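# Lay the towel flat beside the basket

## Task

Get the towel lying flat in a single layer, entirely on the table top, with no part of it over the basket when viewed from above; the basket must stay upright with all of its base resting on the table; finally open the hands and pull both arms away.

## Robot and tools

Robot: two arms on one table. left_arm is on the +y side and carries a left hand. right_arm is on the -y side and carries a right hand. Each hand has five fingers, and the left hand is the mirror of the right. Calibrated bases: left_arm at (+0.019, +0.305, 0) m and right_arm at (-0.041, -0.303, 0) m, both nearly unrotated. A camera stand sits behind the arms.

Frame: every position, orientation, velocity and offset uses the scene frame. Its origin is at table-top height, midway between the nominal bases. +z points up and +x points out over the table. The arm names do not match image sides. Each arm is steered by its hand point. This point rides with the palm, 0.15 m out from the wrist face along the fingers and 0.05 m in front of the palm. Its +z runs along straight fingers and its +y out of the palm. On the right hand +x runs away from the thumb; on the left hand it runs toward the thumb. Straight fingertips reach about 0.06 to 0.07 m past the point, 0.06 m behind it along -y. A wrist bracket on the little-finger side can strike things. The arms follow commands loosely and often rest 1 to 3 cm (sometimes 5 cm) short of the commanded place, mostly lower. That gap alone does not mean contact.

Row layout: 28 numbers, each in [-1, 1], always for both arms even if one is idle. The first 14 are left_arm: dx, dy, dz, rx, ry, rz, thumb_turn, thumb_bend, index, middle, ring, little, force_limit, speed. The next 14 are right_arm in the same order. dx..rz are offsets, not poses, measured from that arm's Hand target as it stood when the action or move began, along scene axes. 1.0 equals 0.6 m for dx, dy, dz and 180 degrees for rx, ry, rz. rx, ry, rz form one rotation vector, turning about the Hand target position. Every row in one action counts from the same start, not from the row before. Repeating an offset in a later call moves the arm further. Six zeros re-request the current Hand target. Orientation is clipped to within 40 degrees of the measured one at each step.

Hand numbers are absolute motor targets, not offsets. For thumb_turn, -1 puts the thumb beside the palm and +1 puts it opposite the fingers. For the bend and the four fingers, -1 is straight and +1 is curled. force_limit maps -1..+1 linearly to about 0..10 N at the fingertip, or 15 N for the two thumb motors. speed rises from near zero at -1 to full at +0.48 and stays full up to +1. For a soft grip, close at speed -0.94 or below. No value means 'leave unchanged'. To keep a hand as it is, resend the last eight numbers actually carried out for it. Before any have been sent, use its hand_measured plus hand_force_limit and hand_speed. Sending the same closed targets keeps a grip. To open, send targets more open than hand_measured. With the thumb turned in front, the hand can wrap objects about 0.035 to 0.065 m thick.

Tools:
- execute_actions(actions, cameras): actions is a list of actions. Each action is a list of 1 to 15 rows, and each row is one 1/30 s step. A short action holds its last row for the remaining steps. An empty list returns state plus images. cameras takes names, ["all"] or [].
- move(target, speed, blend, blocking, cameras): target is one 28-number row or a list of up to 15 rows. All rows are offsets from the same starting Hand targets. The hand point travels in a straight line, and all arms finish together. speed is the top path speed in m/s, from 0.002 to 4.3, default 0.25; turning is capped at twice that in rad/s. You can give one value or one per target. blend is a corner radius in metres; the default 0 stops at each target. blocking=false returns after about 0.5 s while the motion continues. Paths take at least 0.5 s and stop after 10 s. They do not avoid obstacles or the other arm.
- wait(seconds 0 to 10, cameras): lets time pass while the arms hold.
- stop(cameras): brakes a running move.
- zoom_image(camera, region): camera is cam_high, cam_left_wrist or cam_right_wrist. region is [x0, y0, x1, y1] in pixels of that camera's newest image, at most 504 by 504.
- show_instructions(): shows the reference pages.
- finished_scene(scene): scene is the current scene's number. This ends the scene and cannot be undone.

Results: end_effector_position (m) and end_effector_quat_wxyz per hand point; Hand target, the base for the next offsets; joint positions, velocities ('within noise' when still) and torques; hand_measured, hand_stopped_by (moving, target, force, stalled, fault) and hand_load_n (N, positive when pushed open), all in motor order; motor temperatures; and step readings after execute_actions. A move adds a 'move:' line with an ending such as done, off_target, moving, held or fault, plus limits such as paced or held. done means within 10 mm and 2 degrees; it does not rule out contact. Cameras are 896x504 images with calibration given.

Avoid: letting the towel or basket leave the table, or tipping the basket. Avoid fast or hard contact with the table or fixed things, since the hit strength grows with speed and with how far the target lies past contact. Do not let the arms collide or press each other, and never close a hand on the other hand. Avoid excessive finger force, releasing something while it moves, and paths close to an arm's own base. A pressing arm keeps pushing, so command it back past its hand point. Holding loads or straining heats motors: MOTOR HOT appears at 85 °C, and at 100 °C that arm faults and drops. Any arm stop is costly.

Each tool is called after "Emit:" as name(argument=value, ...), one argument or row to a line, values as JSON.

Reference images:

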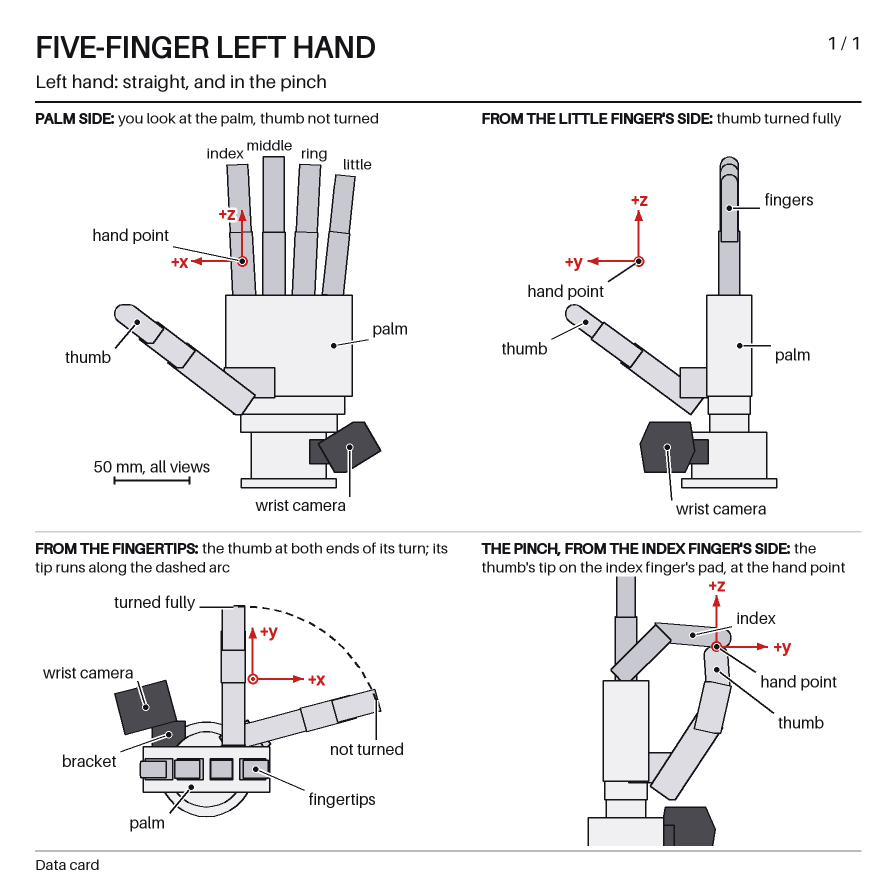

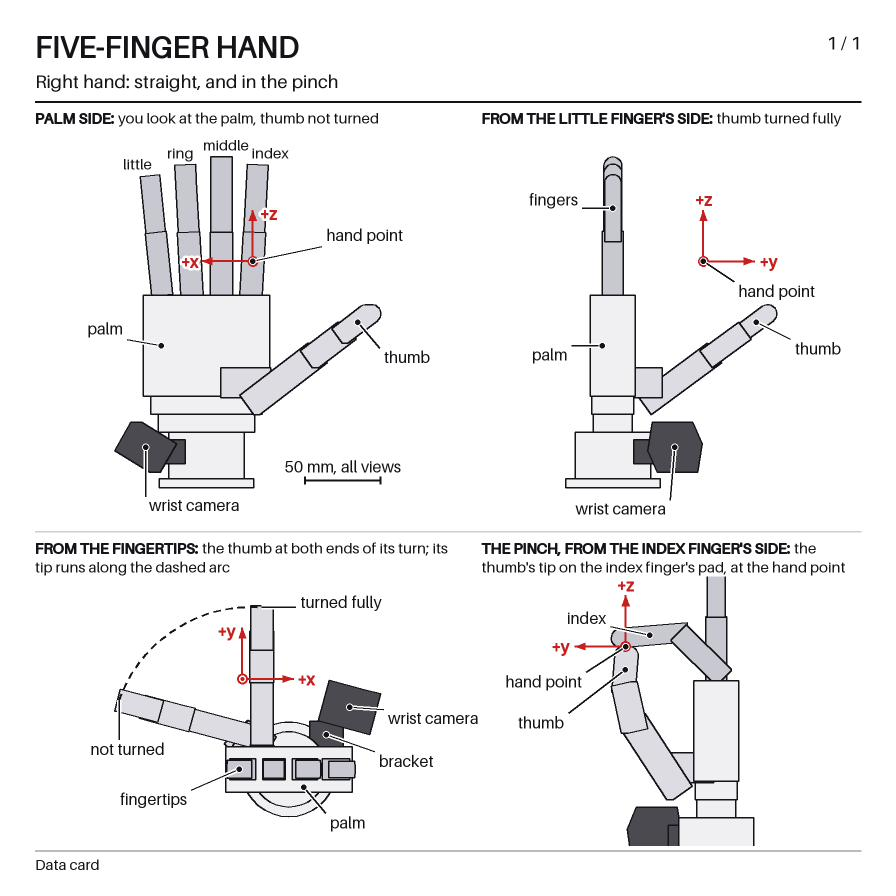

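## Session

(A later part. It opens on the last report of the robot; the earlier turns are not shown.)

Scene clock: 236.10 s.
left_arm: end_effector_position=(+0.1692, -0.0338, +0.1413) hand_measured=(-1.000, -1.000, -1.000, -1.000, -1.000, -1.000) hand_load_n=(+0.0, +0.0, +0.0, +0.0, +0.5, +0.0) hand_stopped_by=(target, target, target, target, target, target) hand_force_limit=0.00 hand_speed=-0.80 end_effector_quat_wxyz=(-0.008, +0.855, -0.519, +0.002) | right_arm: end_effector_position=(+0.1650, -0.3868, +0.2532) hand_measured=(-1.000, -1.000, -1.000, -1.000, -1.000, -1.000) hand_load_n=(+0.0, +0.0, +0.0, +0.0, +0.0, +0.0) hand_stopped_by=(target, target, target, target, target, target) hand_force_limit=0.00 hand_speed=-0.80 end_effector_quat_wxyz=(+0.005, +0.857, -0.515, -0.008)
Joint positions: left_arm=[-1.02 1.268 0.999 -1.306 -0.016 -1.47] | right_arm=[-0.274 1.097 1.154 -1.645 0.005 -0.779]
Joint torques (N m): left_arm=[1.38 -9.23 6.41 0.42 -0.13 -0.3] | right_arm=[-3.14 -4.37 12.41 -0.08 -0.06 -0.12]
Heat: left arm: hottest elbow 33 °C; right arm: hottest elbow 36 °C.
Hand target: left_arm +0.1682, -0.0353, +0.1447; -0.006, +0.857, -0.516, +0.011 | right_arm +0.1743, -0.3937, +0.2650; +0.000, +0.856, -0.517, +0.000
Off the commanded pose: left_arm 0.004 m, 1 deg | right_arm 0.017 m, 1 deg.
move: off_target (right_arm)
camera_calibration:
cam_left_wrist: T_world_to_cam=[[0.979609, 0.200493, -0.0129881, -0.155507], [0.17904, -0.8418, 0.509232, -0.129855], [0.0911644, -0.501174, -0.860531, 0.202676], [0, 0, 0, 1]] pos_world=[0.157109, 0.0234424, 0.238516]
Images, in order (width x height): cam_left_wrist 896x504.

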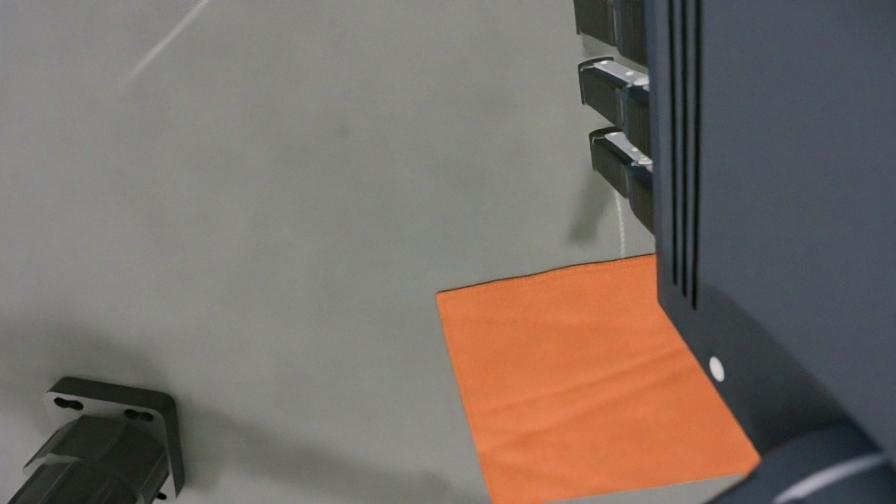

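Emit:
move(
  target=[0.18,-0.353,0,0,0,0, -1,-1,-1,-1,-1,-1,0,-0.8, 0,-0.35,0,0,0,0, -1,-1,-1,-1,-1,-1,0,-0.8],
  cameras=["cam_left_wrist"],
)

Emit:
zoom_image(
  camera="cam_left_wrist",
  region=[300, 100, 640, 400],
)

Scene clock: 255.17 s.
left_arm: end_effector_position=(+0.2719, -0.2333, +0.1405) hand_measured=(-1.000, -1.000, -1.000, -1.000, -1.000, -1.000) hand_load_n=(+0.0, +0.0, +0.0, +0.0, +0.0, +0.0) hand_stopped_by=(target, target, target, target, target, target) hand_force_limit=0.00 hand_speed=-0.80 end_effector_quat_wxyz=(-0.008, +0.855, -0.519, +0.004) | right_arm: end_effector_position=(+0.1671, -0.5893, +0.2577) hand_measured=(-1.000, -1.000, -1.000, -1.000, -1.000, -1.000) hand_load_n=(+0.0, +0.0, +0.0, +0.0, +0.0, +0.0) hand_stopped_by=(target, target, target, target, target, target) hand_force_limit=0.00 hand_speed=-0.80 end_effector_quat_wxyz=(-0.001, +0.856, -0.516, -0.012)
Joint positions: left_arm=[-1.062 1.841 1.663 -1.393 -0.018 -1.513] | right_arm=[-0.784 1.394 1.418 -1.619 0.005 -1.285]
Joint torques (N m): left_arm=[1.32 -16.32 10.28 -0.09 -0.12 -0.3] | right_arm=[-2.96 -8.76 12.36 0.38 -0.02 -0.13]
Heat: left arm: hottest elbow 34 °C; right arm: hottest elbow 37 °C.
Hand target: left_arm +0.2760, -0.2471, +0.1447; -0.006, +0.857, -0.516, +0.011 | right_arm +0.1744, -0.6037, +0.2651; +0.000, +0.856, -0.517, +0.000
Off the commanded pose: left_arm 0.015 m, 1 deg | right_arm 0.018 m, 1 deg.
move: off_target (left_arm, right_arm)
camera_calibration:
cam_left_wrist: T_world_to_cam=[[0.979502, 0.20118, -0.0101269, -0.216331], [0.177805, -0.839878, 0.512825, -0.315498], [0.0946649, -0.504114, -0.858433, 0.0906509], [0, 0, 0, 1]] pos_world=[0.259412, -0.17576, 0.237422]
Images, in order (width x height): cam_left_wrist 896x504.

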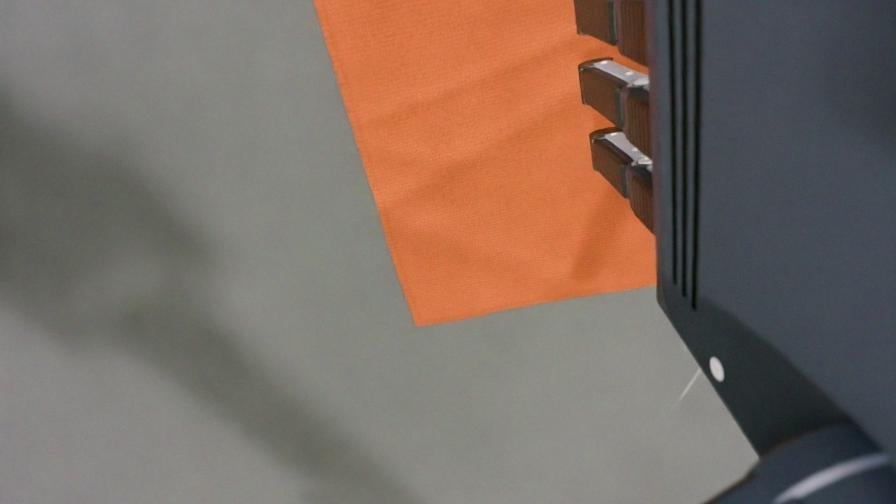

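Scaled by 1.482 from the camera's 896x504 image, which has a finer 1280x720 frame.

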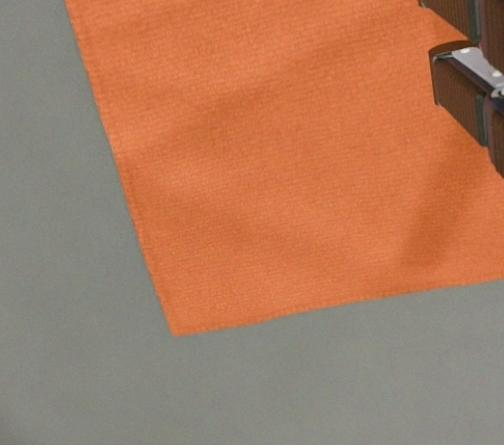

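Emit:
move(
  target=[
    [-0.05,0.45,0.3,0,0,0, -1,-1,-1,-1,-1,-1,0,-0.8, 0,0,0.1,0,0,0, -1,-1,-1,-1,-1,-1,0,-0.8],
    [-0.1,0.5,0.3,0,0,0, -1,-1,-1,-1,-1,-1,0,-0.8, 0.41,0.45,-0.2,0,0,0, -1,-1,-1,-1,-1,-1,0,-0.8],
  ],
  cameras=["cam_right_wrist"],
)

Emit:
zoom_image(
  camera="cam_right_wrist",
  region=[300, 100, 640, 400],
)

Scene clock: 281.33 s.
left_arm: end_effector_position=(+0.2189, +0.0480, +0.3218) hand_measured=(-1.000, -1.000, -1.000, -1.000, -1.000, -1.000) hand_load_n=(+0.0, +0.0, +0.0, +0.0, +0.0, +0.0) hand_stopped_by=(target, target, target, target, target, target) hand_force_limit=0.00 hand_speed=-0.80 end_effector_quat_wxyz=(+0.010, +0.856, -0.514, +0.054) | right_arm: end_effector_position=(+0.4026, -0.3369, +0.1433) hand_measured=(-1.000, -1.000, -1.000, -1.000, -1.000, -1.000) hand_load_n=(+0.0, +0.0, +0.0, +0.0, +0.0, +0.0) hand_stopped_by=(target, target, target, target, target, target) hand_force_limit=0.00 hand_speed=-0.80 end_effector_quat_wxyz=(+0.006, +0.857, -0.515, -0.011)
Joint positions: left_arm=[-0.728 1.101 1.335 -1.694 0.002 -1.189] | right_arm=[-0.048 1.723 1.499 -1.371 0 -0.553]
Joint torques (N m): left_arm=[2.61 -6.48 6.76 0.13 0.06 -0.01] | right_arm=[-1.26 -13.27 11.89 0.53 0.1 0.1]
Motor temperatures (°C): left_arm=[28 31 34 24 28 26] | right_arm=[29 31 38 27 29 27]
Heat: left arm: hottest elbow 34 °C; right arm: hottest elbow 38 °C.
Hand target: left_arm +0.2160, +0.0530, +0.3247; -0.006, +0.857, -0.516, +0.011 | right_arm +0.4204, -0.3337, +0.1451; +0.000, +0.856, -0.517, +0.000
Off the commanded pose: left_arm 0.006 m, 5 deg | right_arm 0.018 m, 1 deg.
joint sent to its limit (left arm) — joint 4 (wrist pitch), lower limit. The joint targets are off in orientation, not in position.
move: off_target (left_arm, right_arm)
camera_calibration:
cam_right_wrist: T_world_to_cam=[[-0.721571, -0.691777, -0.0279317, 0.0628058], [-0.603208, 0.608362, 0.515787, 0.374153], [-0.339816, 0.389025, -0.856262, 0.502098], [0, 0, 0, 1]] pos_world=[0.441632, -0.379502, 0.238699]
Images, in order (width x height): cam_right_wrist 896x504.

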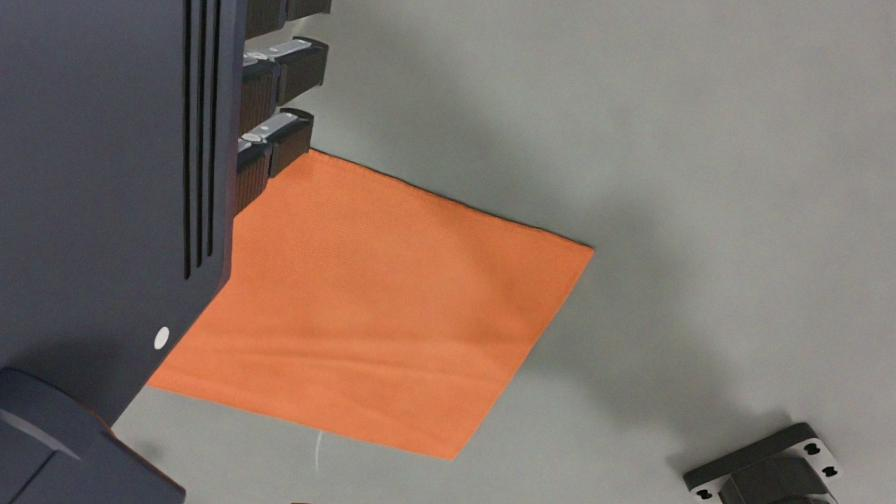

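Scaled by 1.482 from the camera's 896x504 image, which has a finer 1280x720 frame.

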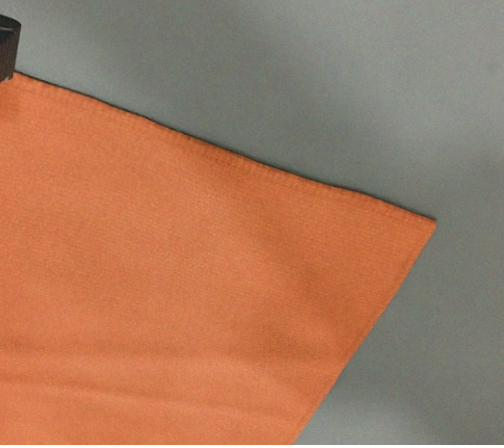

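Emit:
finished_scene(
  scene=1,
)

The scene is finished: the task was done.


## Next scene

The same job, from a new start.

Reference images:

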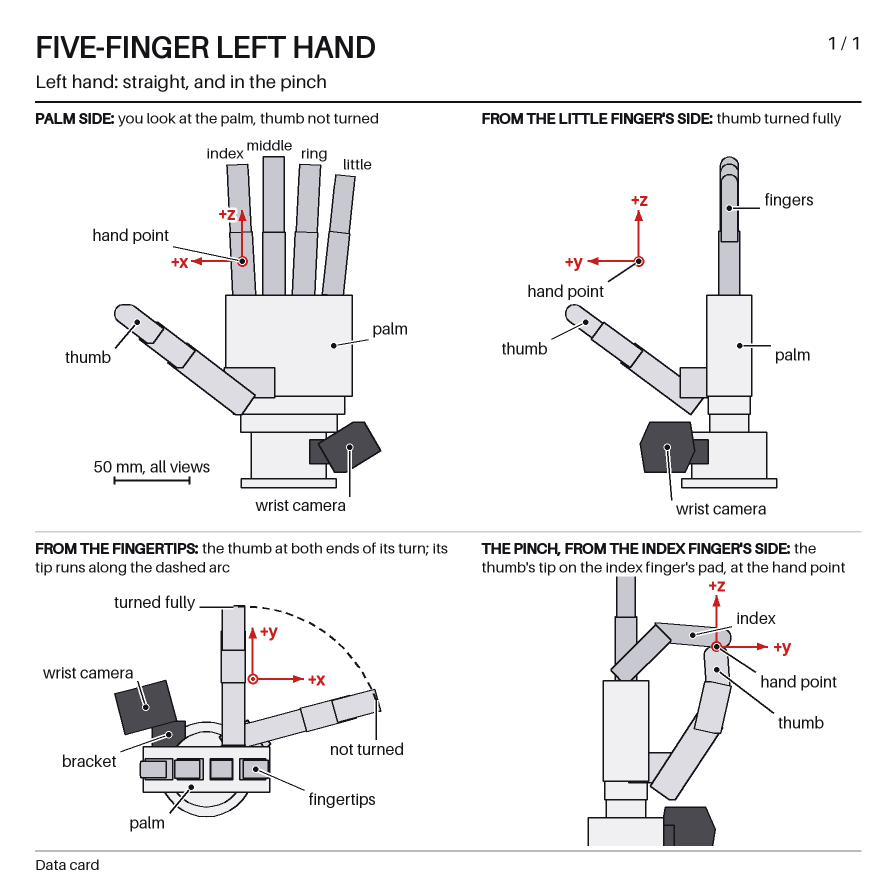

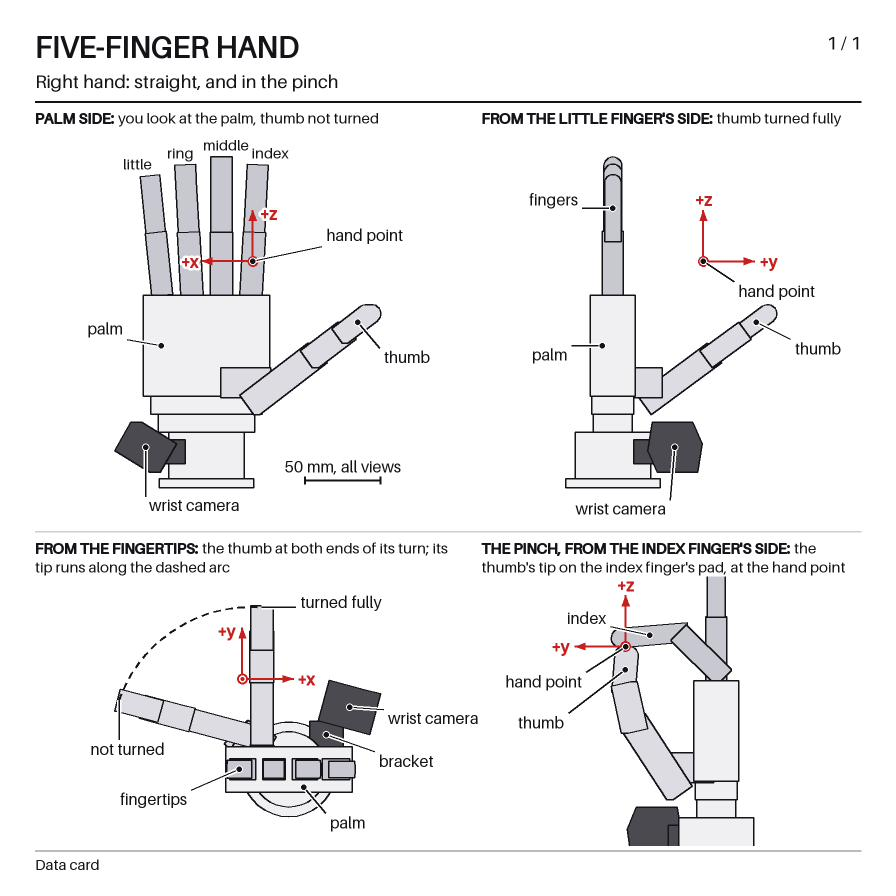

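Emit:
execute_actions(
  actions=[],
)

Emit:
zoom_image(
  camera="cam_high",
  region=[300, 150, 600, 400],
)

Scene clock: 0.00 s.
left_arm: end_effector_position=(+0.5726, -0.3607, +0.1769) hand_measured=(-1.000, -1.000, -1.000, -1.000, -1.000, -1.000) hand_load_n=(+0.0, +0.0, +0.0, +0.0, +0.0, +0.0) hand_stopped_by=(target, target, target, target, target, target) hand_force_limit=0.00 hand_speed=-0.80 end_effector_quat_wxyz=(+0.025, -0.553, +0.745, -0.372) | right_arm: end_effector_position=(+0.2218, -0.5350, +0.1556) hand_measured=(-1.000, -1.000, -1.000, -1.000, -1.000, -1.000) hand_load_n=(+0.0, +0.0, +0.0, +0.0, +0.0, +0.0) hand_stopped_by=(target, target, target, target, target, target) hand_force_limit=0.00 hand_speed=-0.80 end_effector_quat_wxyz=(-0.195, +0.714, -0.565, +0.365)
Joint positions: left_arm=[-0.83 2.301 2.372 -0.88 0.043 -0.526] | right_arm=[-0.916 0.935 0.712 -0.65 -0.54 -0.961]
Joint velocities: within noise
Joint torques (N m): no reading
Motor temperatures (°C): left_arm=[28 28 30 24 27 26] | right_arm=[29 30 31 26 29 27]
Heat: left arm: hottest elbow 30 °C; right arm: hottest elbow 31 °C.
Hand target: left_arm +0.5760, -0.3643, +0.1831; +0.026, -0.551, +0.743, -0.380 | right_arm +0.2265, -0.5414, +0.1670; -0.192, +0.713, -0.560, +0.376
camera_calibration:
cam_left_wrist: T_world_to_cam=[[0.680729, -0.352439, 0.64218, -0.6288], [-0.729942, -0.40006, 0.554199, 0.176429], [0.0615892, -0.846014, -0.529592, -0.133311], [0, 0, 0, 1]] pos_world=[0.565036, -0.263814, 0.235425]
cam_right_wrist: T_world_to_cam=[[-0.580302, -0.537923, -0.611465, -0.0626034], [-0.619409, 0.778995, -0.0974633, 0.569525], [0.528756, 0.322188, -0.785246, 0.288716], [0, 0, 0, 1]] pos_world=[0.16378, -0.570354, 0.243941]

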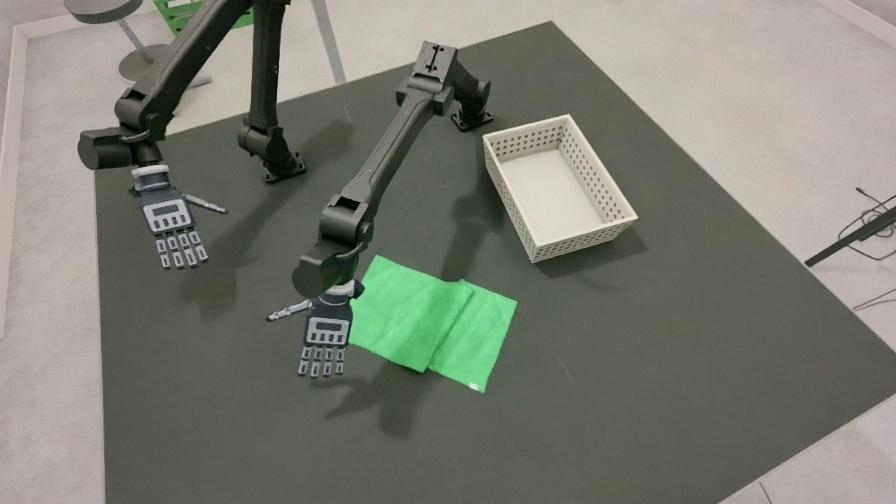

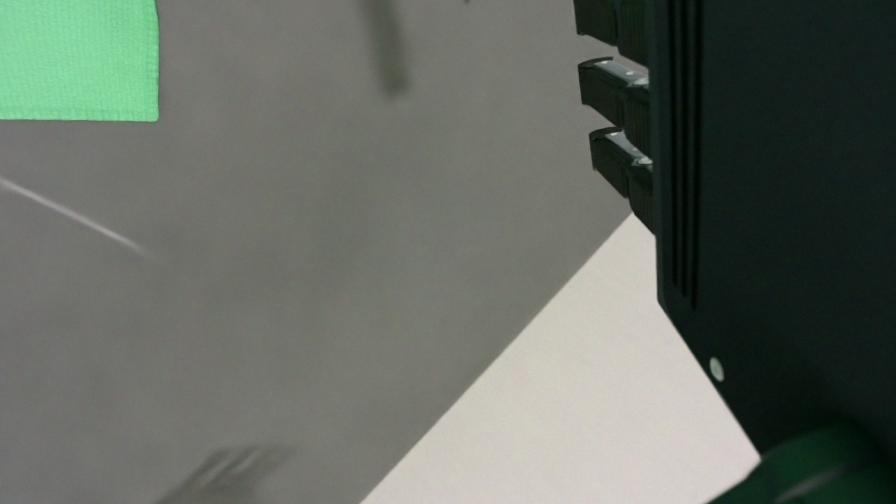

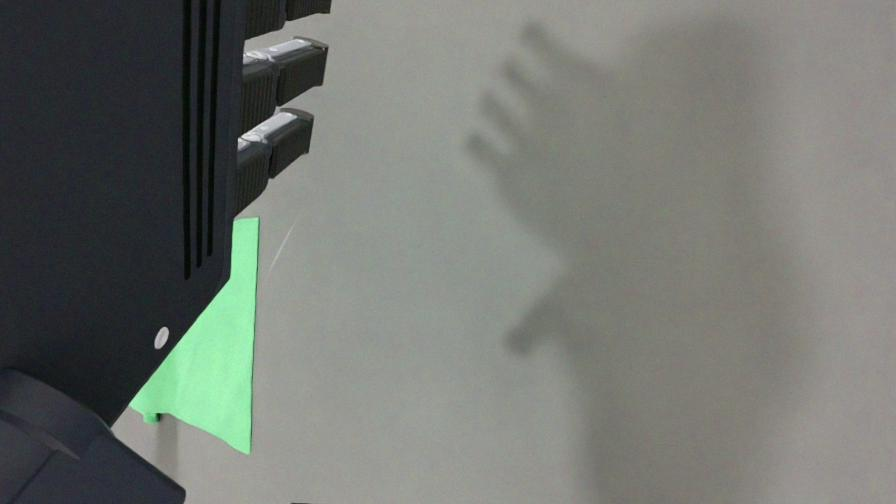

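Scaled by 1.680 from the camera's 896x504 image, which has a finer 1280x720 frame.

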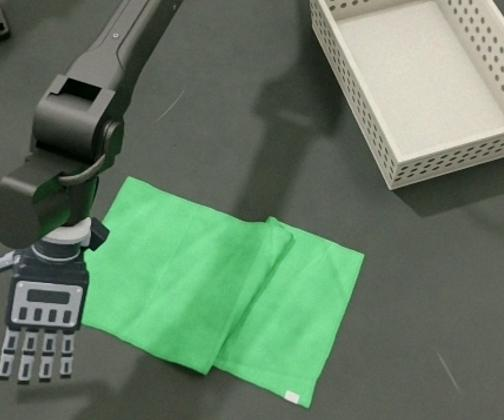

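Emit:
move(
  target=[
    [0.08,0.26,0.05,0.048,0.12,0.147, -1,-1,-1,-1,-1,-1,0,-0.8, 0.16,0.26,0.05,-0.004,0.14,0.066, -1,-1,-1,-1,-1,-1,0,-0.8],
    [0.157,0.524,-0.105,0.095,0.2401,0.2938, -1,-1,-1,-1,-1,-1,0,-0.8, 0.324,0.514,-0.078,-0.0075,0.2795,0.1315, -1,-1,-1,-1,-1,-1,0,-0.8],
  ],
  blend=[0.05,0],
  speed=0.3,
  cameras=["all"],
)

Emit:
zoom_image(
  camera="cam_high",
  region=[280, 200, 580, 420],
)

Scene clock: 83.03 s.
left_arm: end_effector_position=(+0.6650, -0.0423, +0.1232) hand_measured=(-1.000, -1.000, -1.000, -1.000, -1.000, -1.000) hand_load_n=(+0.0, +0.0, +0.0, -0.5, +0.0, +0.0) hand_stopped_by=(target, target, target, target, target, target) hand_force_limit=0.00 hand_speed=-0.80 end_effector_quat_wxyz=(-0.001, +0.902, -0.431, +0.012) | right_arm: end_effector_position=(+0.4081, -0.2407, +0.1173) hand_measured=(-1.000, -1.000, -1.000, -1.000, -1.000, -1.000) hand_load_n=(+0.0, +0.0, +0.0, +0.0, +0.0, +0.0) hand_stopped_by=(target, target, target, target, target, target) hand_force_limit=0.00 hand_speed=-0.80 end_effector_quat_wxyz=(+0.004, +0.903, -0.429, -0.002)
Joint positions: left_arm=[-0.429 2.4 2.545 -1.692 0 -1.079] | right_arm=[0.165 1.75 1.468 -1.297 0.004 -0.535]
Joint torques (N m): left_arm=[1.49 -24 10.3 -0.12 0.05 -0.28] | right_arm=[-1.14 -13.8 11.99 -0.03 -0.04 0.1]
Motor temperatures (°C): left_arm=[28 32 36 24 27 26] | right_arm=[29 30 37 26 29 26]
Heat: left arm: hottest elbow 36 °C; right arm: hottest elbow 37 °C.
Hand target: left_arm +0.6702, -0.0499, +0.1203; +0.000, +0.903, -0.431, +0.000 | right_arm +0.4209, -0.2331, +0.1202; +0.000, +0.903, -0.431, +0.000
Off the commanded pose: left_arm 0.010 m, 1 deg | right_arm 0.015 m, 1 deg.
joint sent to its limit (left arm) — joint 4 (wrist pitch), lower limit. The joint targets still meet the commanded pose.
move: off_target (right_arm)
camera_calibration:
cam_left_wrist: T_world_to_cam=[[0.920795, 0.389904, -0.0105094, -0.592832], [0.33531, -0.777527, 0.531995, -0.320525], [0.199256, -0.493382, -0.846683, 0.0643254], [0, 0, 0, 1]] pos_world=[0.640535, 0.0136675, 0.218751]
cam_right_wrist: T_world_to_cam=[[-0.573667, -0.818328, -0.0353001, 0.0425676], [-0.717681, 0.481406, 0.503172, 0.350028], [-0.394766, 0.313988, -0.863465, 0.449363], [0, 0, 0, 1]] pos_world=[0.453021, -0.274766, 0.213387]

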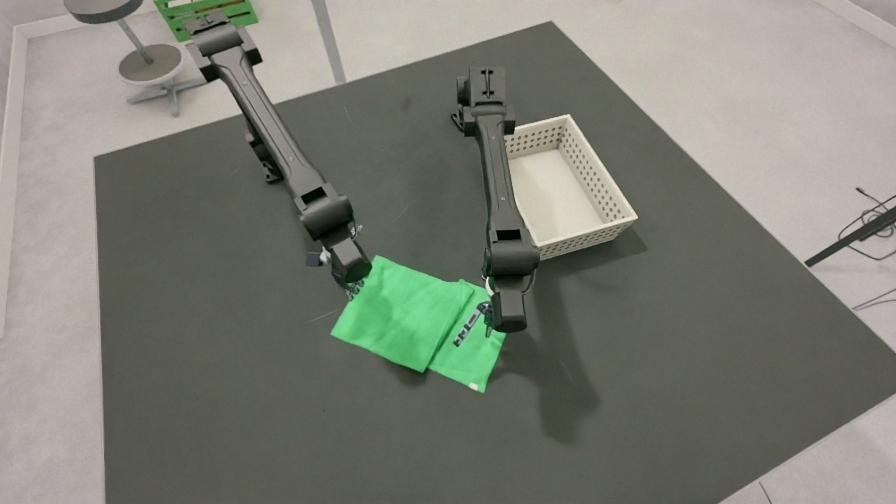

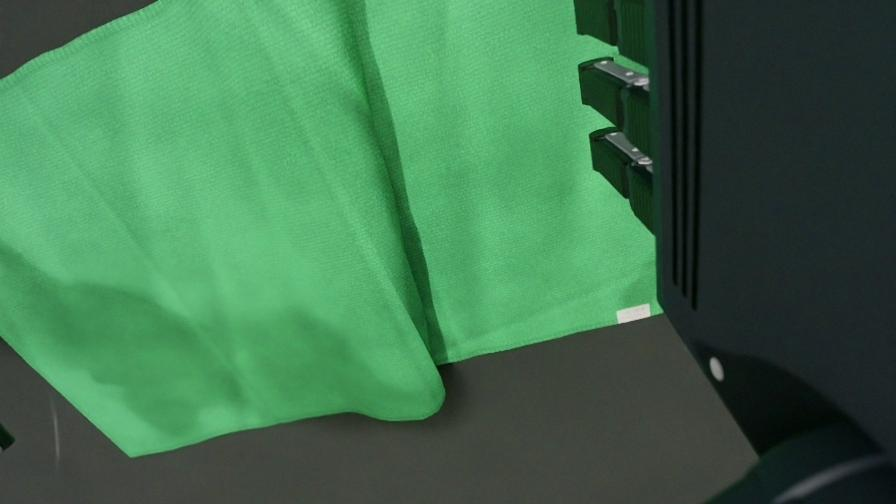

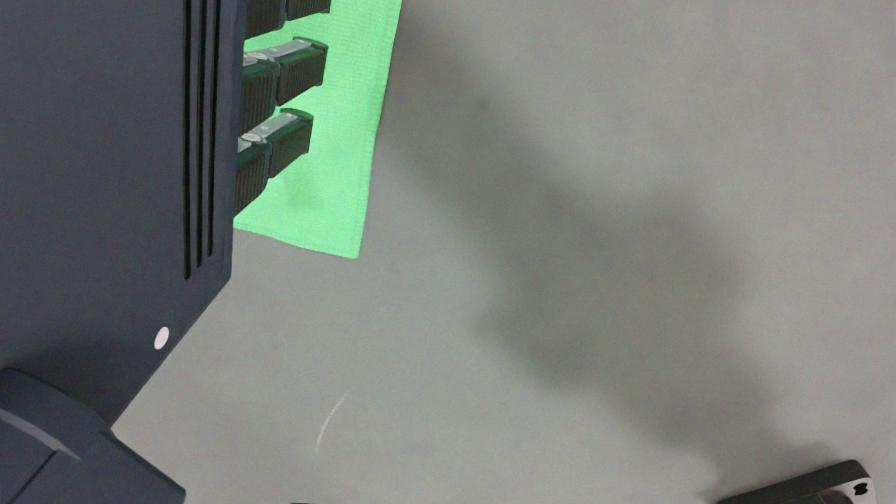

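Scaled by 1.680 from the camera's 896x504 image, which has a finer 1280x720 frame.

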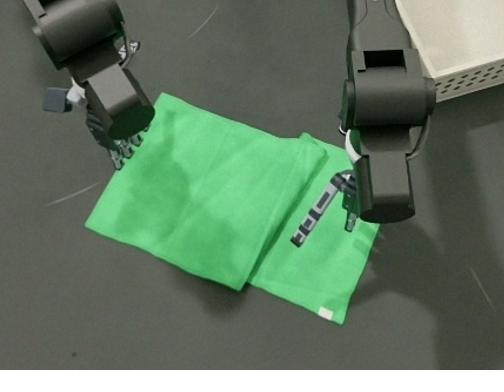

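Emit:
move(
  target=[
    [0,0,-0.02,0,0,0, -1,-1,-1,-1,-1,-1,0,-0.8, 0.025,0.05,-0.02,0,0,0, -1,-1,-1,-1,-1,-1,0,-0.8],
    [0,0,-0.109,0,0,0, -1,-1,-1,-1,-1,-1,0,-0.8, 0.025,0.05,-0.109,0,0,0, -1,-1,-1,-1,-1,-1,0,-0.8],
    [0,0,-0.109,0,0,0, -1,-1,-1,-1,-1,-1,0,-0.8, -0.133,-0.05,-0.109,0,0,0, -1,-1,-1,-1,-1,-1,0,-0.8],
  ],
  speed=[0.15,0.07,0.1],
  blend=[0.01,0,0],
  cameras=["all"],
)

Emit:
zoom_image(
  camera="cam_high",
  region=[280, 180, 580, 420],
)

Scene clock: 121.40 s.
left_arm: end_effector_position=(+0.6724, -0.0454, +0.0916) hand_measured=(-1.000, -1.000, -1.000, -1.000, -1.000, -1.000) hand_load_n=(+0.0, +0.0, +0.0, -1.0, +0.0, +0.0) hand_stopped_by=(target, target, target, target, target, target) hand_force_limit=0.00 hand_speed=-0.80 end_effector_quat_wxyz=(-0.001, +0.902, -0.431, +0.020) | right_arm: end_effector_position=(+0.3574, -0.2490, +0.0734) hand_measured=(-1.000, -1.000, -1.000, -1.000, -1.000, -1.000) hand_load_n=(-0.5, +0.5, +0.0, +0.5, +0.0, +0.0) hand_stopped_by=(target, target, target, target, target, target) hand_force_limit=0.00 hand_speed=-0.80 end_effector_quat_wxyz=(-0.019, +0.904, -0.427, +0.024)
Joint positions: left_arm=[-0.429 2.401 2.463 -1.592 0 -1.08] | right_arm=[0.16 1.615 1.181 -1.076 -0.006 -0.544]
Joint torques (N m): left_arm=[1.44 -22.77 5.96 0.85 -0.06 -0.24] | right_arm=[-3.72 -11.69 5.14 0.35 0.33 -0.12]
Heat: left arm: hottest elbow 36 °C; right arm: hottest elbow 38 °C.
Hand target: left_arm +0.6703, -0.0499, +0.0549; +0.000, +0.903, -0.430, +0.000 | right_arm +0.3411, -0.2630, +0.0548; +0.000, +0.902, -0.431, +0.000
Off the commanded pose: left_arm 0.037 m, 2 deg | right_arm 0.029 m, 4 deg.
move: off_target (left_arm, right_arm)
camera_calibration:
cam_left_wrist: T_world_to_cam=[[0.920578, 0.390556, 0.00146731, -0.599739], [0.32738, -0.773704, 0.542406, -0.30414], [0.212975, -0.498847, -0.840115, 0.0245482], [0, 0, 0, 1]] pos_world=[0.646448, 0.0111632, 0.186471]
cam_right_wrist: T_world_to_cam=[[-0.566097, -0.819429, -0.0898388, 0.00626198], [-0.752181, 0.468876, 0.463011, 0.351854], [-0.337282, 0.329684, -0.881788, 0.378864], [0, 0, 0, 1]] pos_world=[0.395987, -0.28475, 0.171728]

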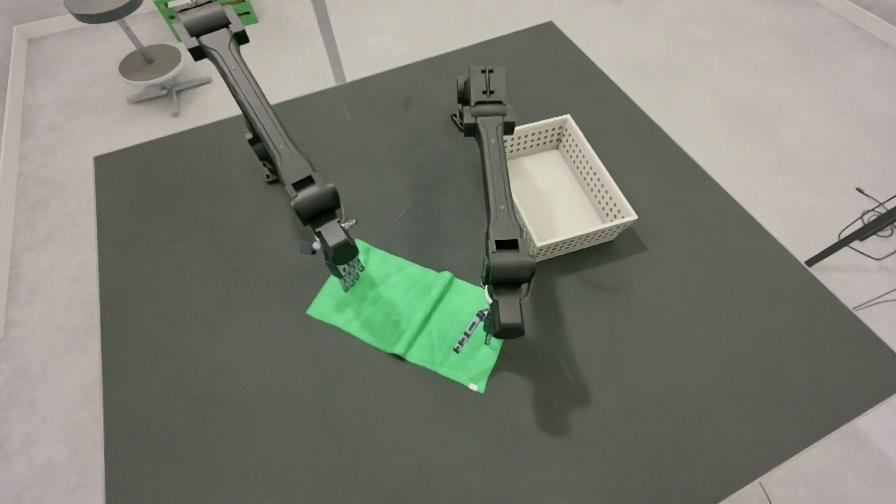

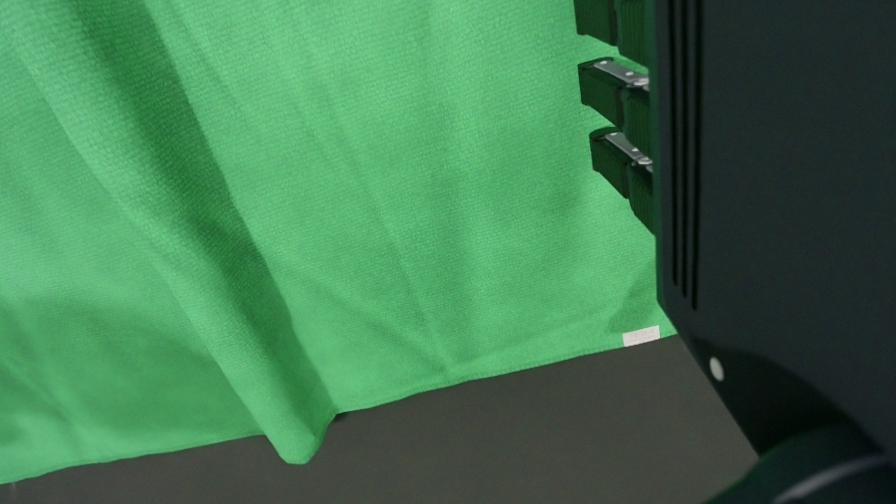

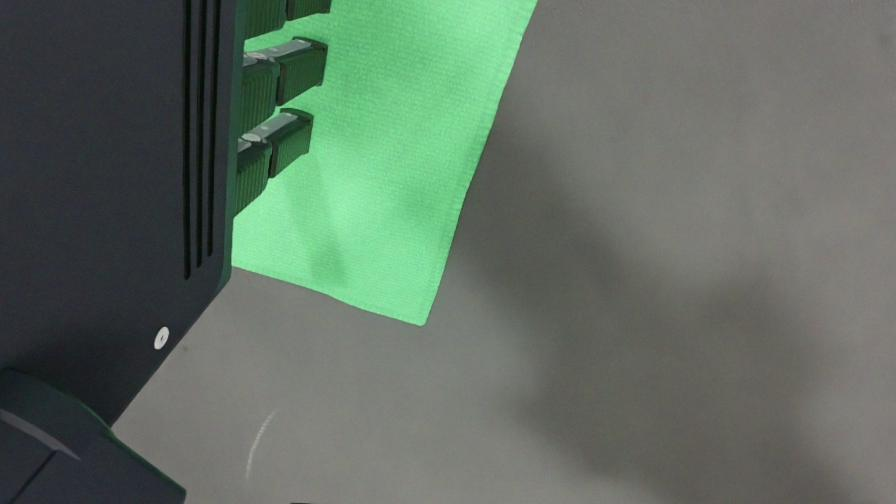

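Scaled by 1.680 from the camera's 896x504 image, which has a finer 1280x720 frame.

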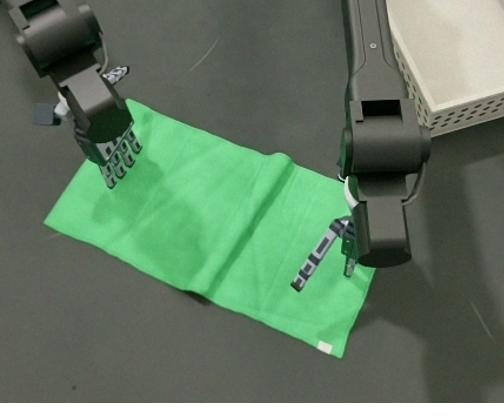

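Emit:
move(
  target=[0,0,0,0,0,0, -1,-1,-1,-1,-1,-1,0,-0.8, -0.047,-0.045,0,0,0,0, -1,-1,-1,-1,-1,-1,0,-0.8],
  speed=0.1,
  cameras=["all"],
)

Emit:
zoom_image(
  camera="cam_high",
  region=[280, 180, 580, 420],
)

Scene clock: 136.27 s.
left_arm: end_effector_position=(+0.6724, -0.0454, +0.0916) hand_measured=(-1.000, -1.000, -1.000, -1.000, -1.000, -1.000) hand_load_n=(+0.0, +0.0, +0.0, -1.0, +0.0, +0.0) hand_stopped_by=(target, target, target, target, target, target) hand_force_limit=0.00 hand_speed=-0.80 end_effector_quat_wxyz=(-0.001, +0.902, -0.431, +0.020) | right_arm: end_effector_position=(+0.3309, -0.2745, +0.0726) hand_measured=(-1.000, -1.000, -1.000, -1.000, -1.000, -1.000) hand_load_n=(+0.0, +0.0, +0.0, +0.5, +0.0, -0.5) hand_stopped_by=(target, target, target, target, target, target) hand_force_limit=0.00 hand_speed=-0.80 end_effector_quat_wxyz=(-0.021, +0.905, -0.425, +0.024)
Joint positions: left_arm=[-0.429 2.401 2.463 -1.592 0 -1.08] | right_arm=[0.109 1.543 1.093 -1.058 -0.011 -0.598]
Joint torques (N m): left_arm=[1.38 -22.71 5.96 0.84 -0.05 -0.23] | right_arm=[-3.84 -10.34 4.97 0.29 0.58 -0.17]
Heat: left arm: hottest shoulder 35 °C; right arm: hottest elbow 36 °C.
Hand target: left_arm +0.6703, -0.0499, +0.0549; +0.000, +0.903, -0.430, +0.000 | right_arm +0.3129, -0.2901, +0.0548; +0.000, +0.902, -0.431, +0.000
Off the commanded pose: left_arm 0.037 m, 2 deg | right_arm 0.030 m, 4 deg.
move: off_target (left_arm, right_arm)
camera_calibration:
cam_left_wrist: T_world_to_cam=[[0.920578, 0.390556, 0.00146731, -0.599739], [0.32738, -0.773704, 0.542406, -0.30414], [0.212975, -0.498847, -0.840115, 0.0245482], [0, 0, 0, 1]] pos_world=[0.646448, 0.0111632, 0.186471]
cam_right_wrist: T_world_to_cam=[[-0.562578, -0.821504, -0.0929358, -0.0312841], [-0.754852, 0.464553, 0.463023, 0.343988], [-0.337201, 0.330639, -0.881461, 0.377904], [0, 0, 0, 1]] pos_world=[0.36949, -0.310451, 0.170926]

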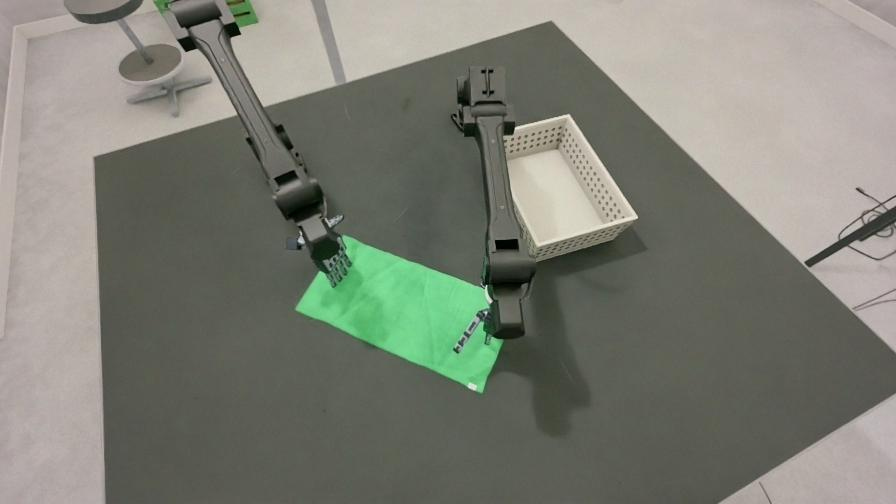

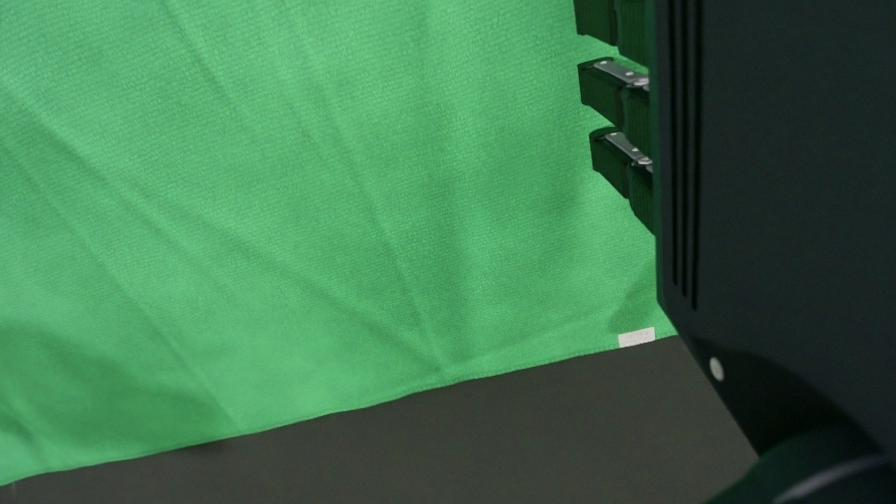

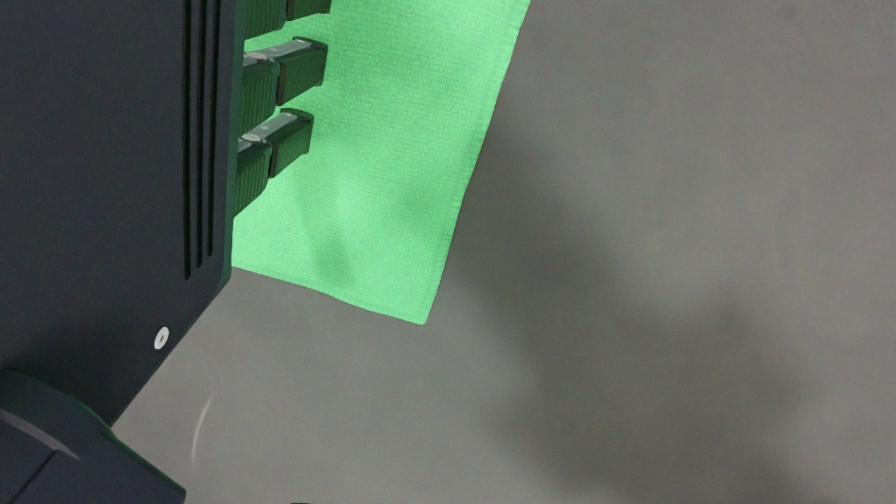

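Scaled by 1.680 from the camera's 896x504 image, which has a finer 1280x720 frame.

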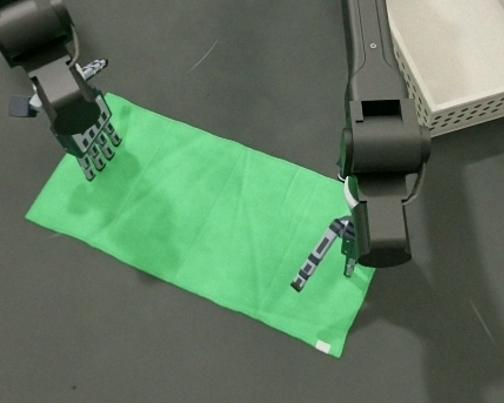

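Emit:
move(
  target=[
    [0,0,0.2,0,0,0, -1,-1,-1,-1,-1,-1,0,-0.8, 0,0,0.2,0,0,0, -1,-1,-1,-1,-1,-1,0,-0.8],
    [-0.6,0.133,0.4,0,0,0, -1,-1,-1,-1,-1,-1,0,-0.8, -0.167,-0.333,0.33,0,0,0, -1,-1,-1,-1,-1,-1,0,-0.8],
  ],
  blend=[0.03,0],
  speed=[0.15,0.35],
  cameras=["all"],
)

Emit:
zoom_image(
  camera="cam_high",
  region=[280, 200, 540, 410],
)

Scene clock: 150.27 s.
left_arm: end_effector_position=(+0.3125, +0.0310, +0.2979) hand_measured=(-1.000, -1.000, -1.000, -1.000, -1.000, -1.000) hand_load_n=(+0.0, +0.0, +0.0, +0.0, +0.0, +0.0) hand_stopped_by=(target, target, target, target, target, target) hand_force_limit=0.00 hand_speed=-0.80 end_effector_quat_wxyz=(+0.002, +0.901, -0.433, +0.007) | right_arm: end_effector_position=(+0.2064, -0.4807, +0.2347) hand_measured=(-1.000, -1.000, -1.000, -1.000, -1.000, -1.000) hand_load_n=(+0.0, +0.0, +0.0, +0.0, +0.0, +0.0) hand_stopped_by=(target, target, target, target, target, target) hand_force_limit=0.00 hand_speed=-0.80 end_effector_quat_wxyz=(+0.002, +0.903, -0.428, -0.022)
Joint positions: left_arm=[-0.611 1.343 1.477 -1.691 0.002 -1.257] | right_arm=[-0.461 1.295 1.26 -1.58 0.006 -1.162]
Joint torques (N m): left_arm=[1.38 -9.41 6.87 -0.1 -0.11 -0.31] | right_arm=[-3.19 -9.29 12.55 -0.09 -0.04 -0.13]
Heat: left arm: hottest shoulder 35 °C; right arm: hottest elbow 35 °C.
Hand target: left_arm +0.3103, +0.0300, +0.2949; +0.000, +0.903, -0.430, +0.000 | right_arm +0.2127, -0.4899, +0.2528; +0.000, +0.902, -0.431, +0.000
Off the commanded pose: left_arm 0.004 m, 1 deg | right_arm 0.021 m, 3 deg.
move: off_target (right_arm)
camera_calibration:
cam_left_wrist: T_world_to_cam=[[0.922134, 0.386334, -0.0203704, -0.29241], [0.337922, -0.778708, 0.528605, -0.238105], [0.188356, -0.494328, -0.848623, 0.322681], [0, 0, 0, 1]] pos_world=[0.289323, 0.0870641, 0.393742]
cam_right_wrist: T_world_to_cam=[[-0.573928, -0.818259, -0.032527, -0.265889], [-0.700377, 0.469887, 0.537288, 0.24459], [-0.424357, 0.331146, -0.842771, 0.556105], [0, 0, 0, 1]] pos_world=[0.254691, -0.516648, 0.328605]

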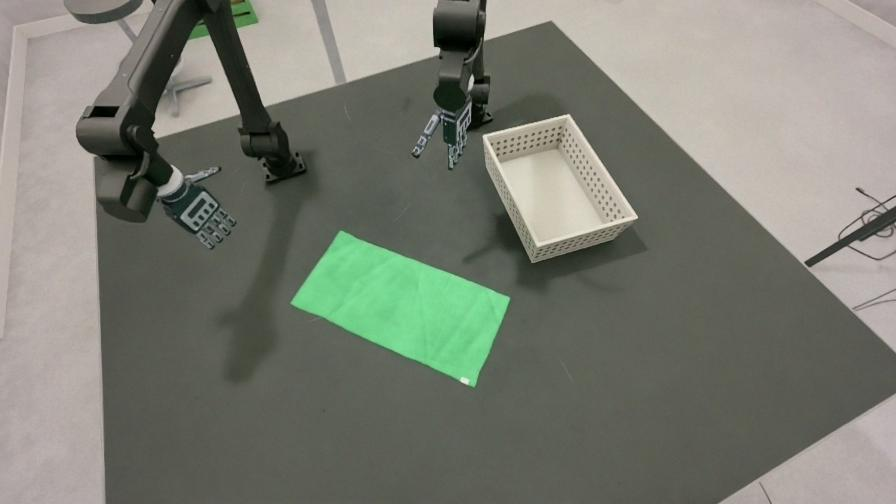

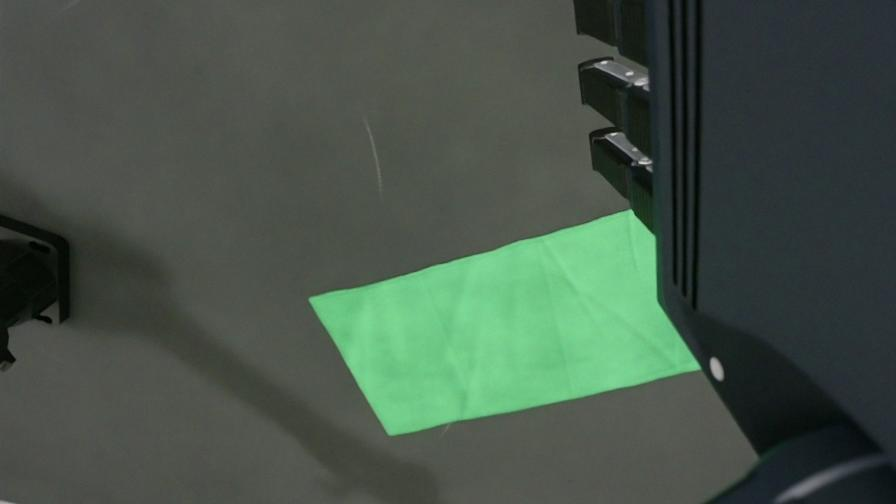

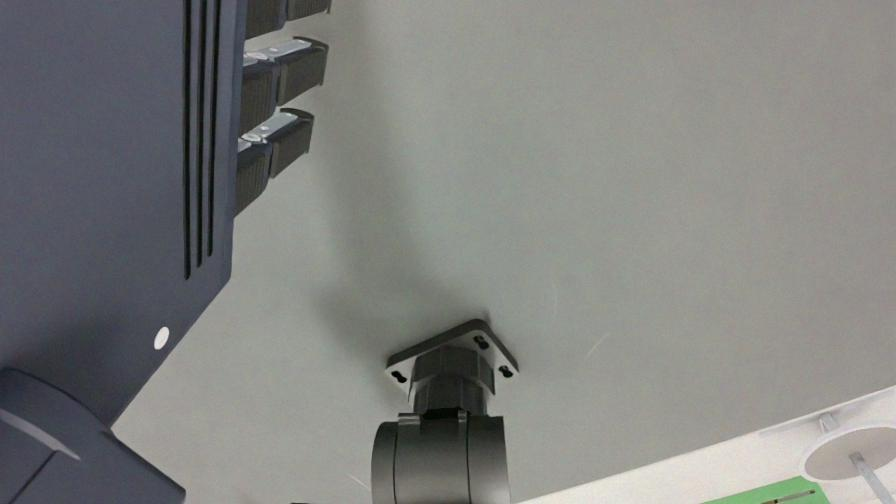

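Scaled by 1.938 from the camera's 896x504 image, which has a finer 1280x720 frame.

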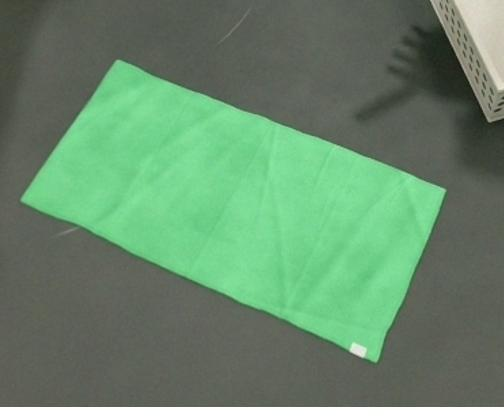

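Emit:
finished_scene(
  scene=2,
)

The scene is finished: the task was done.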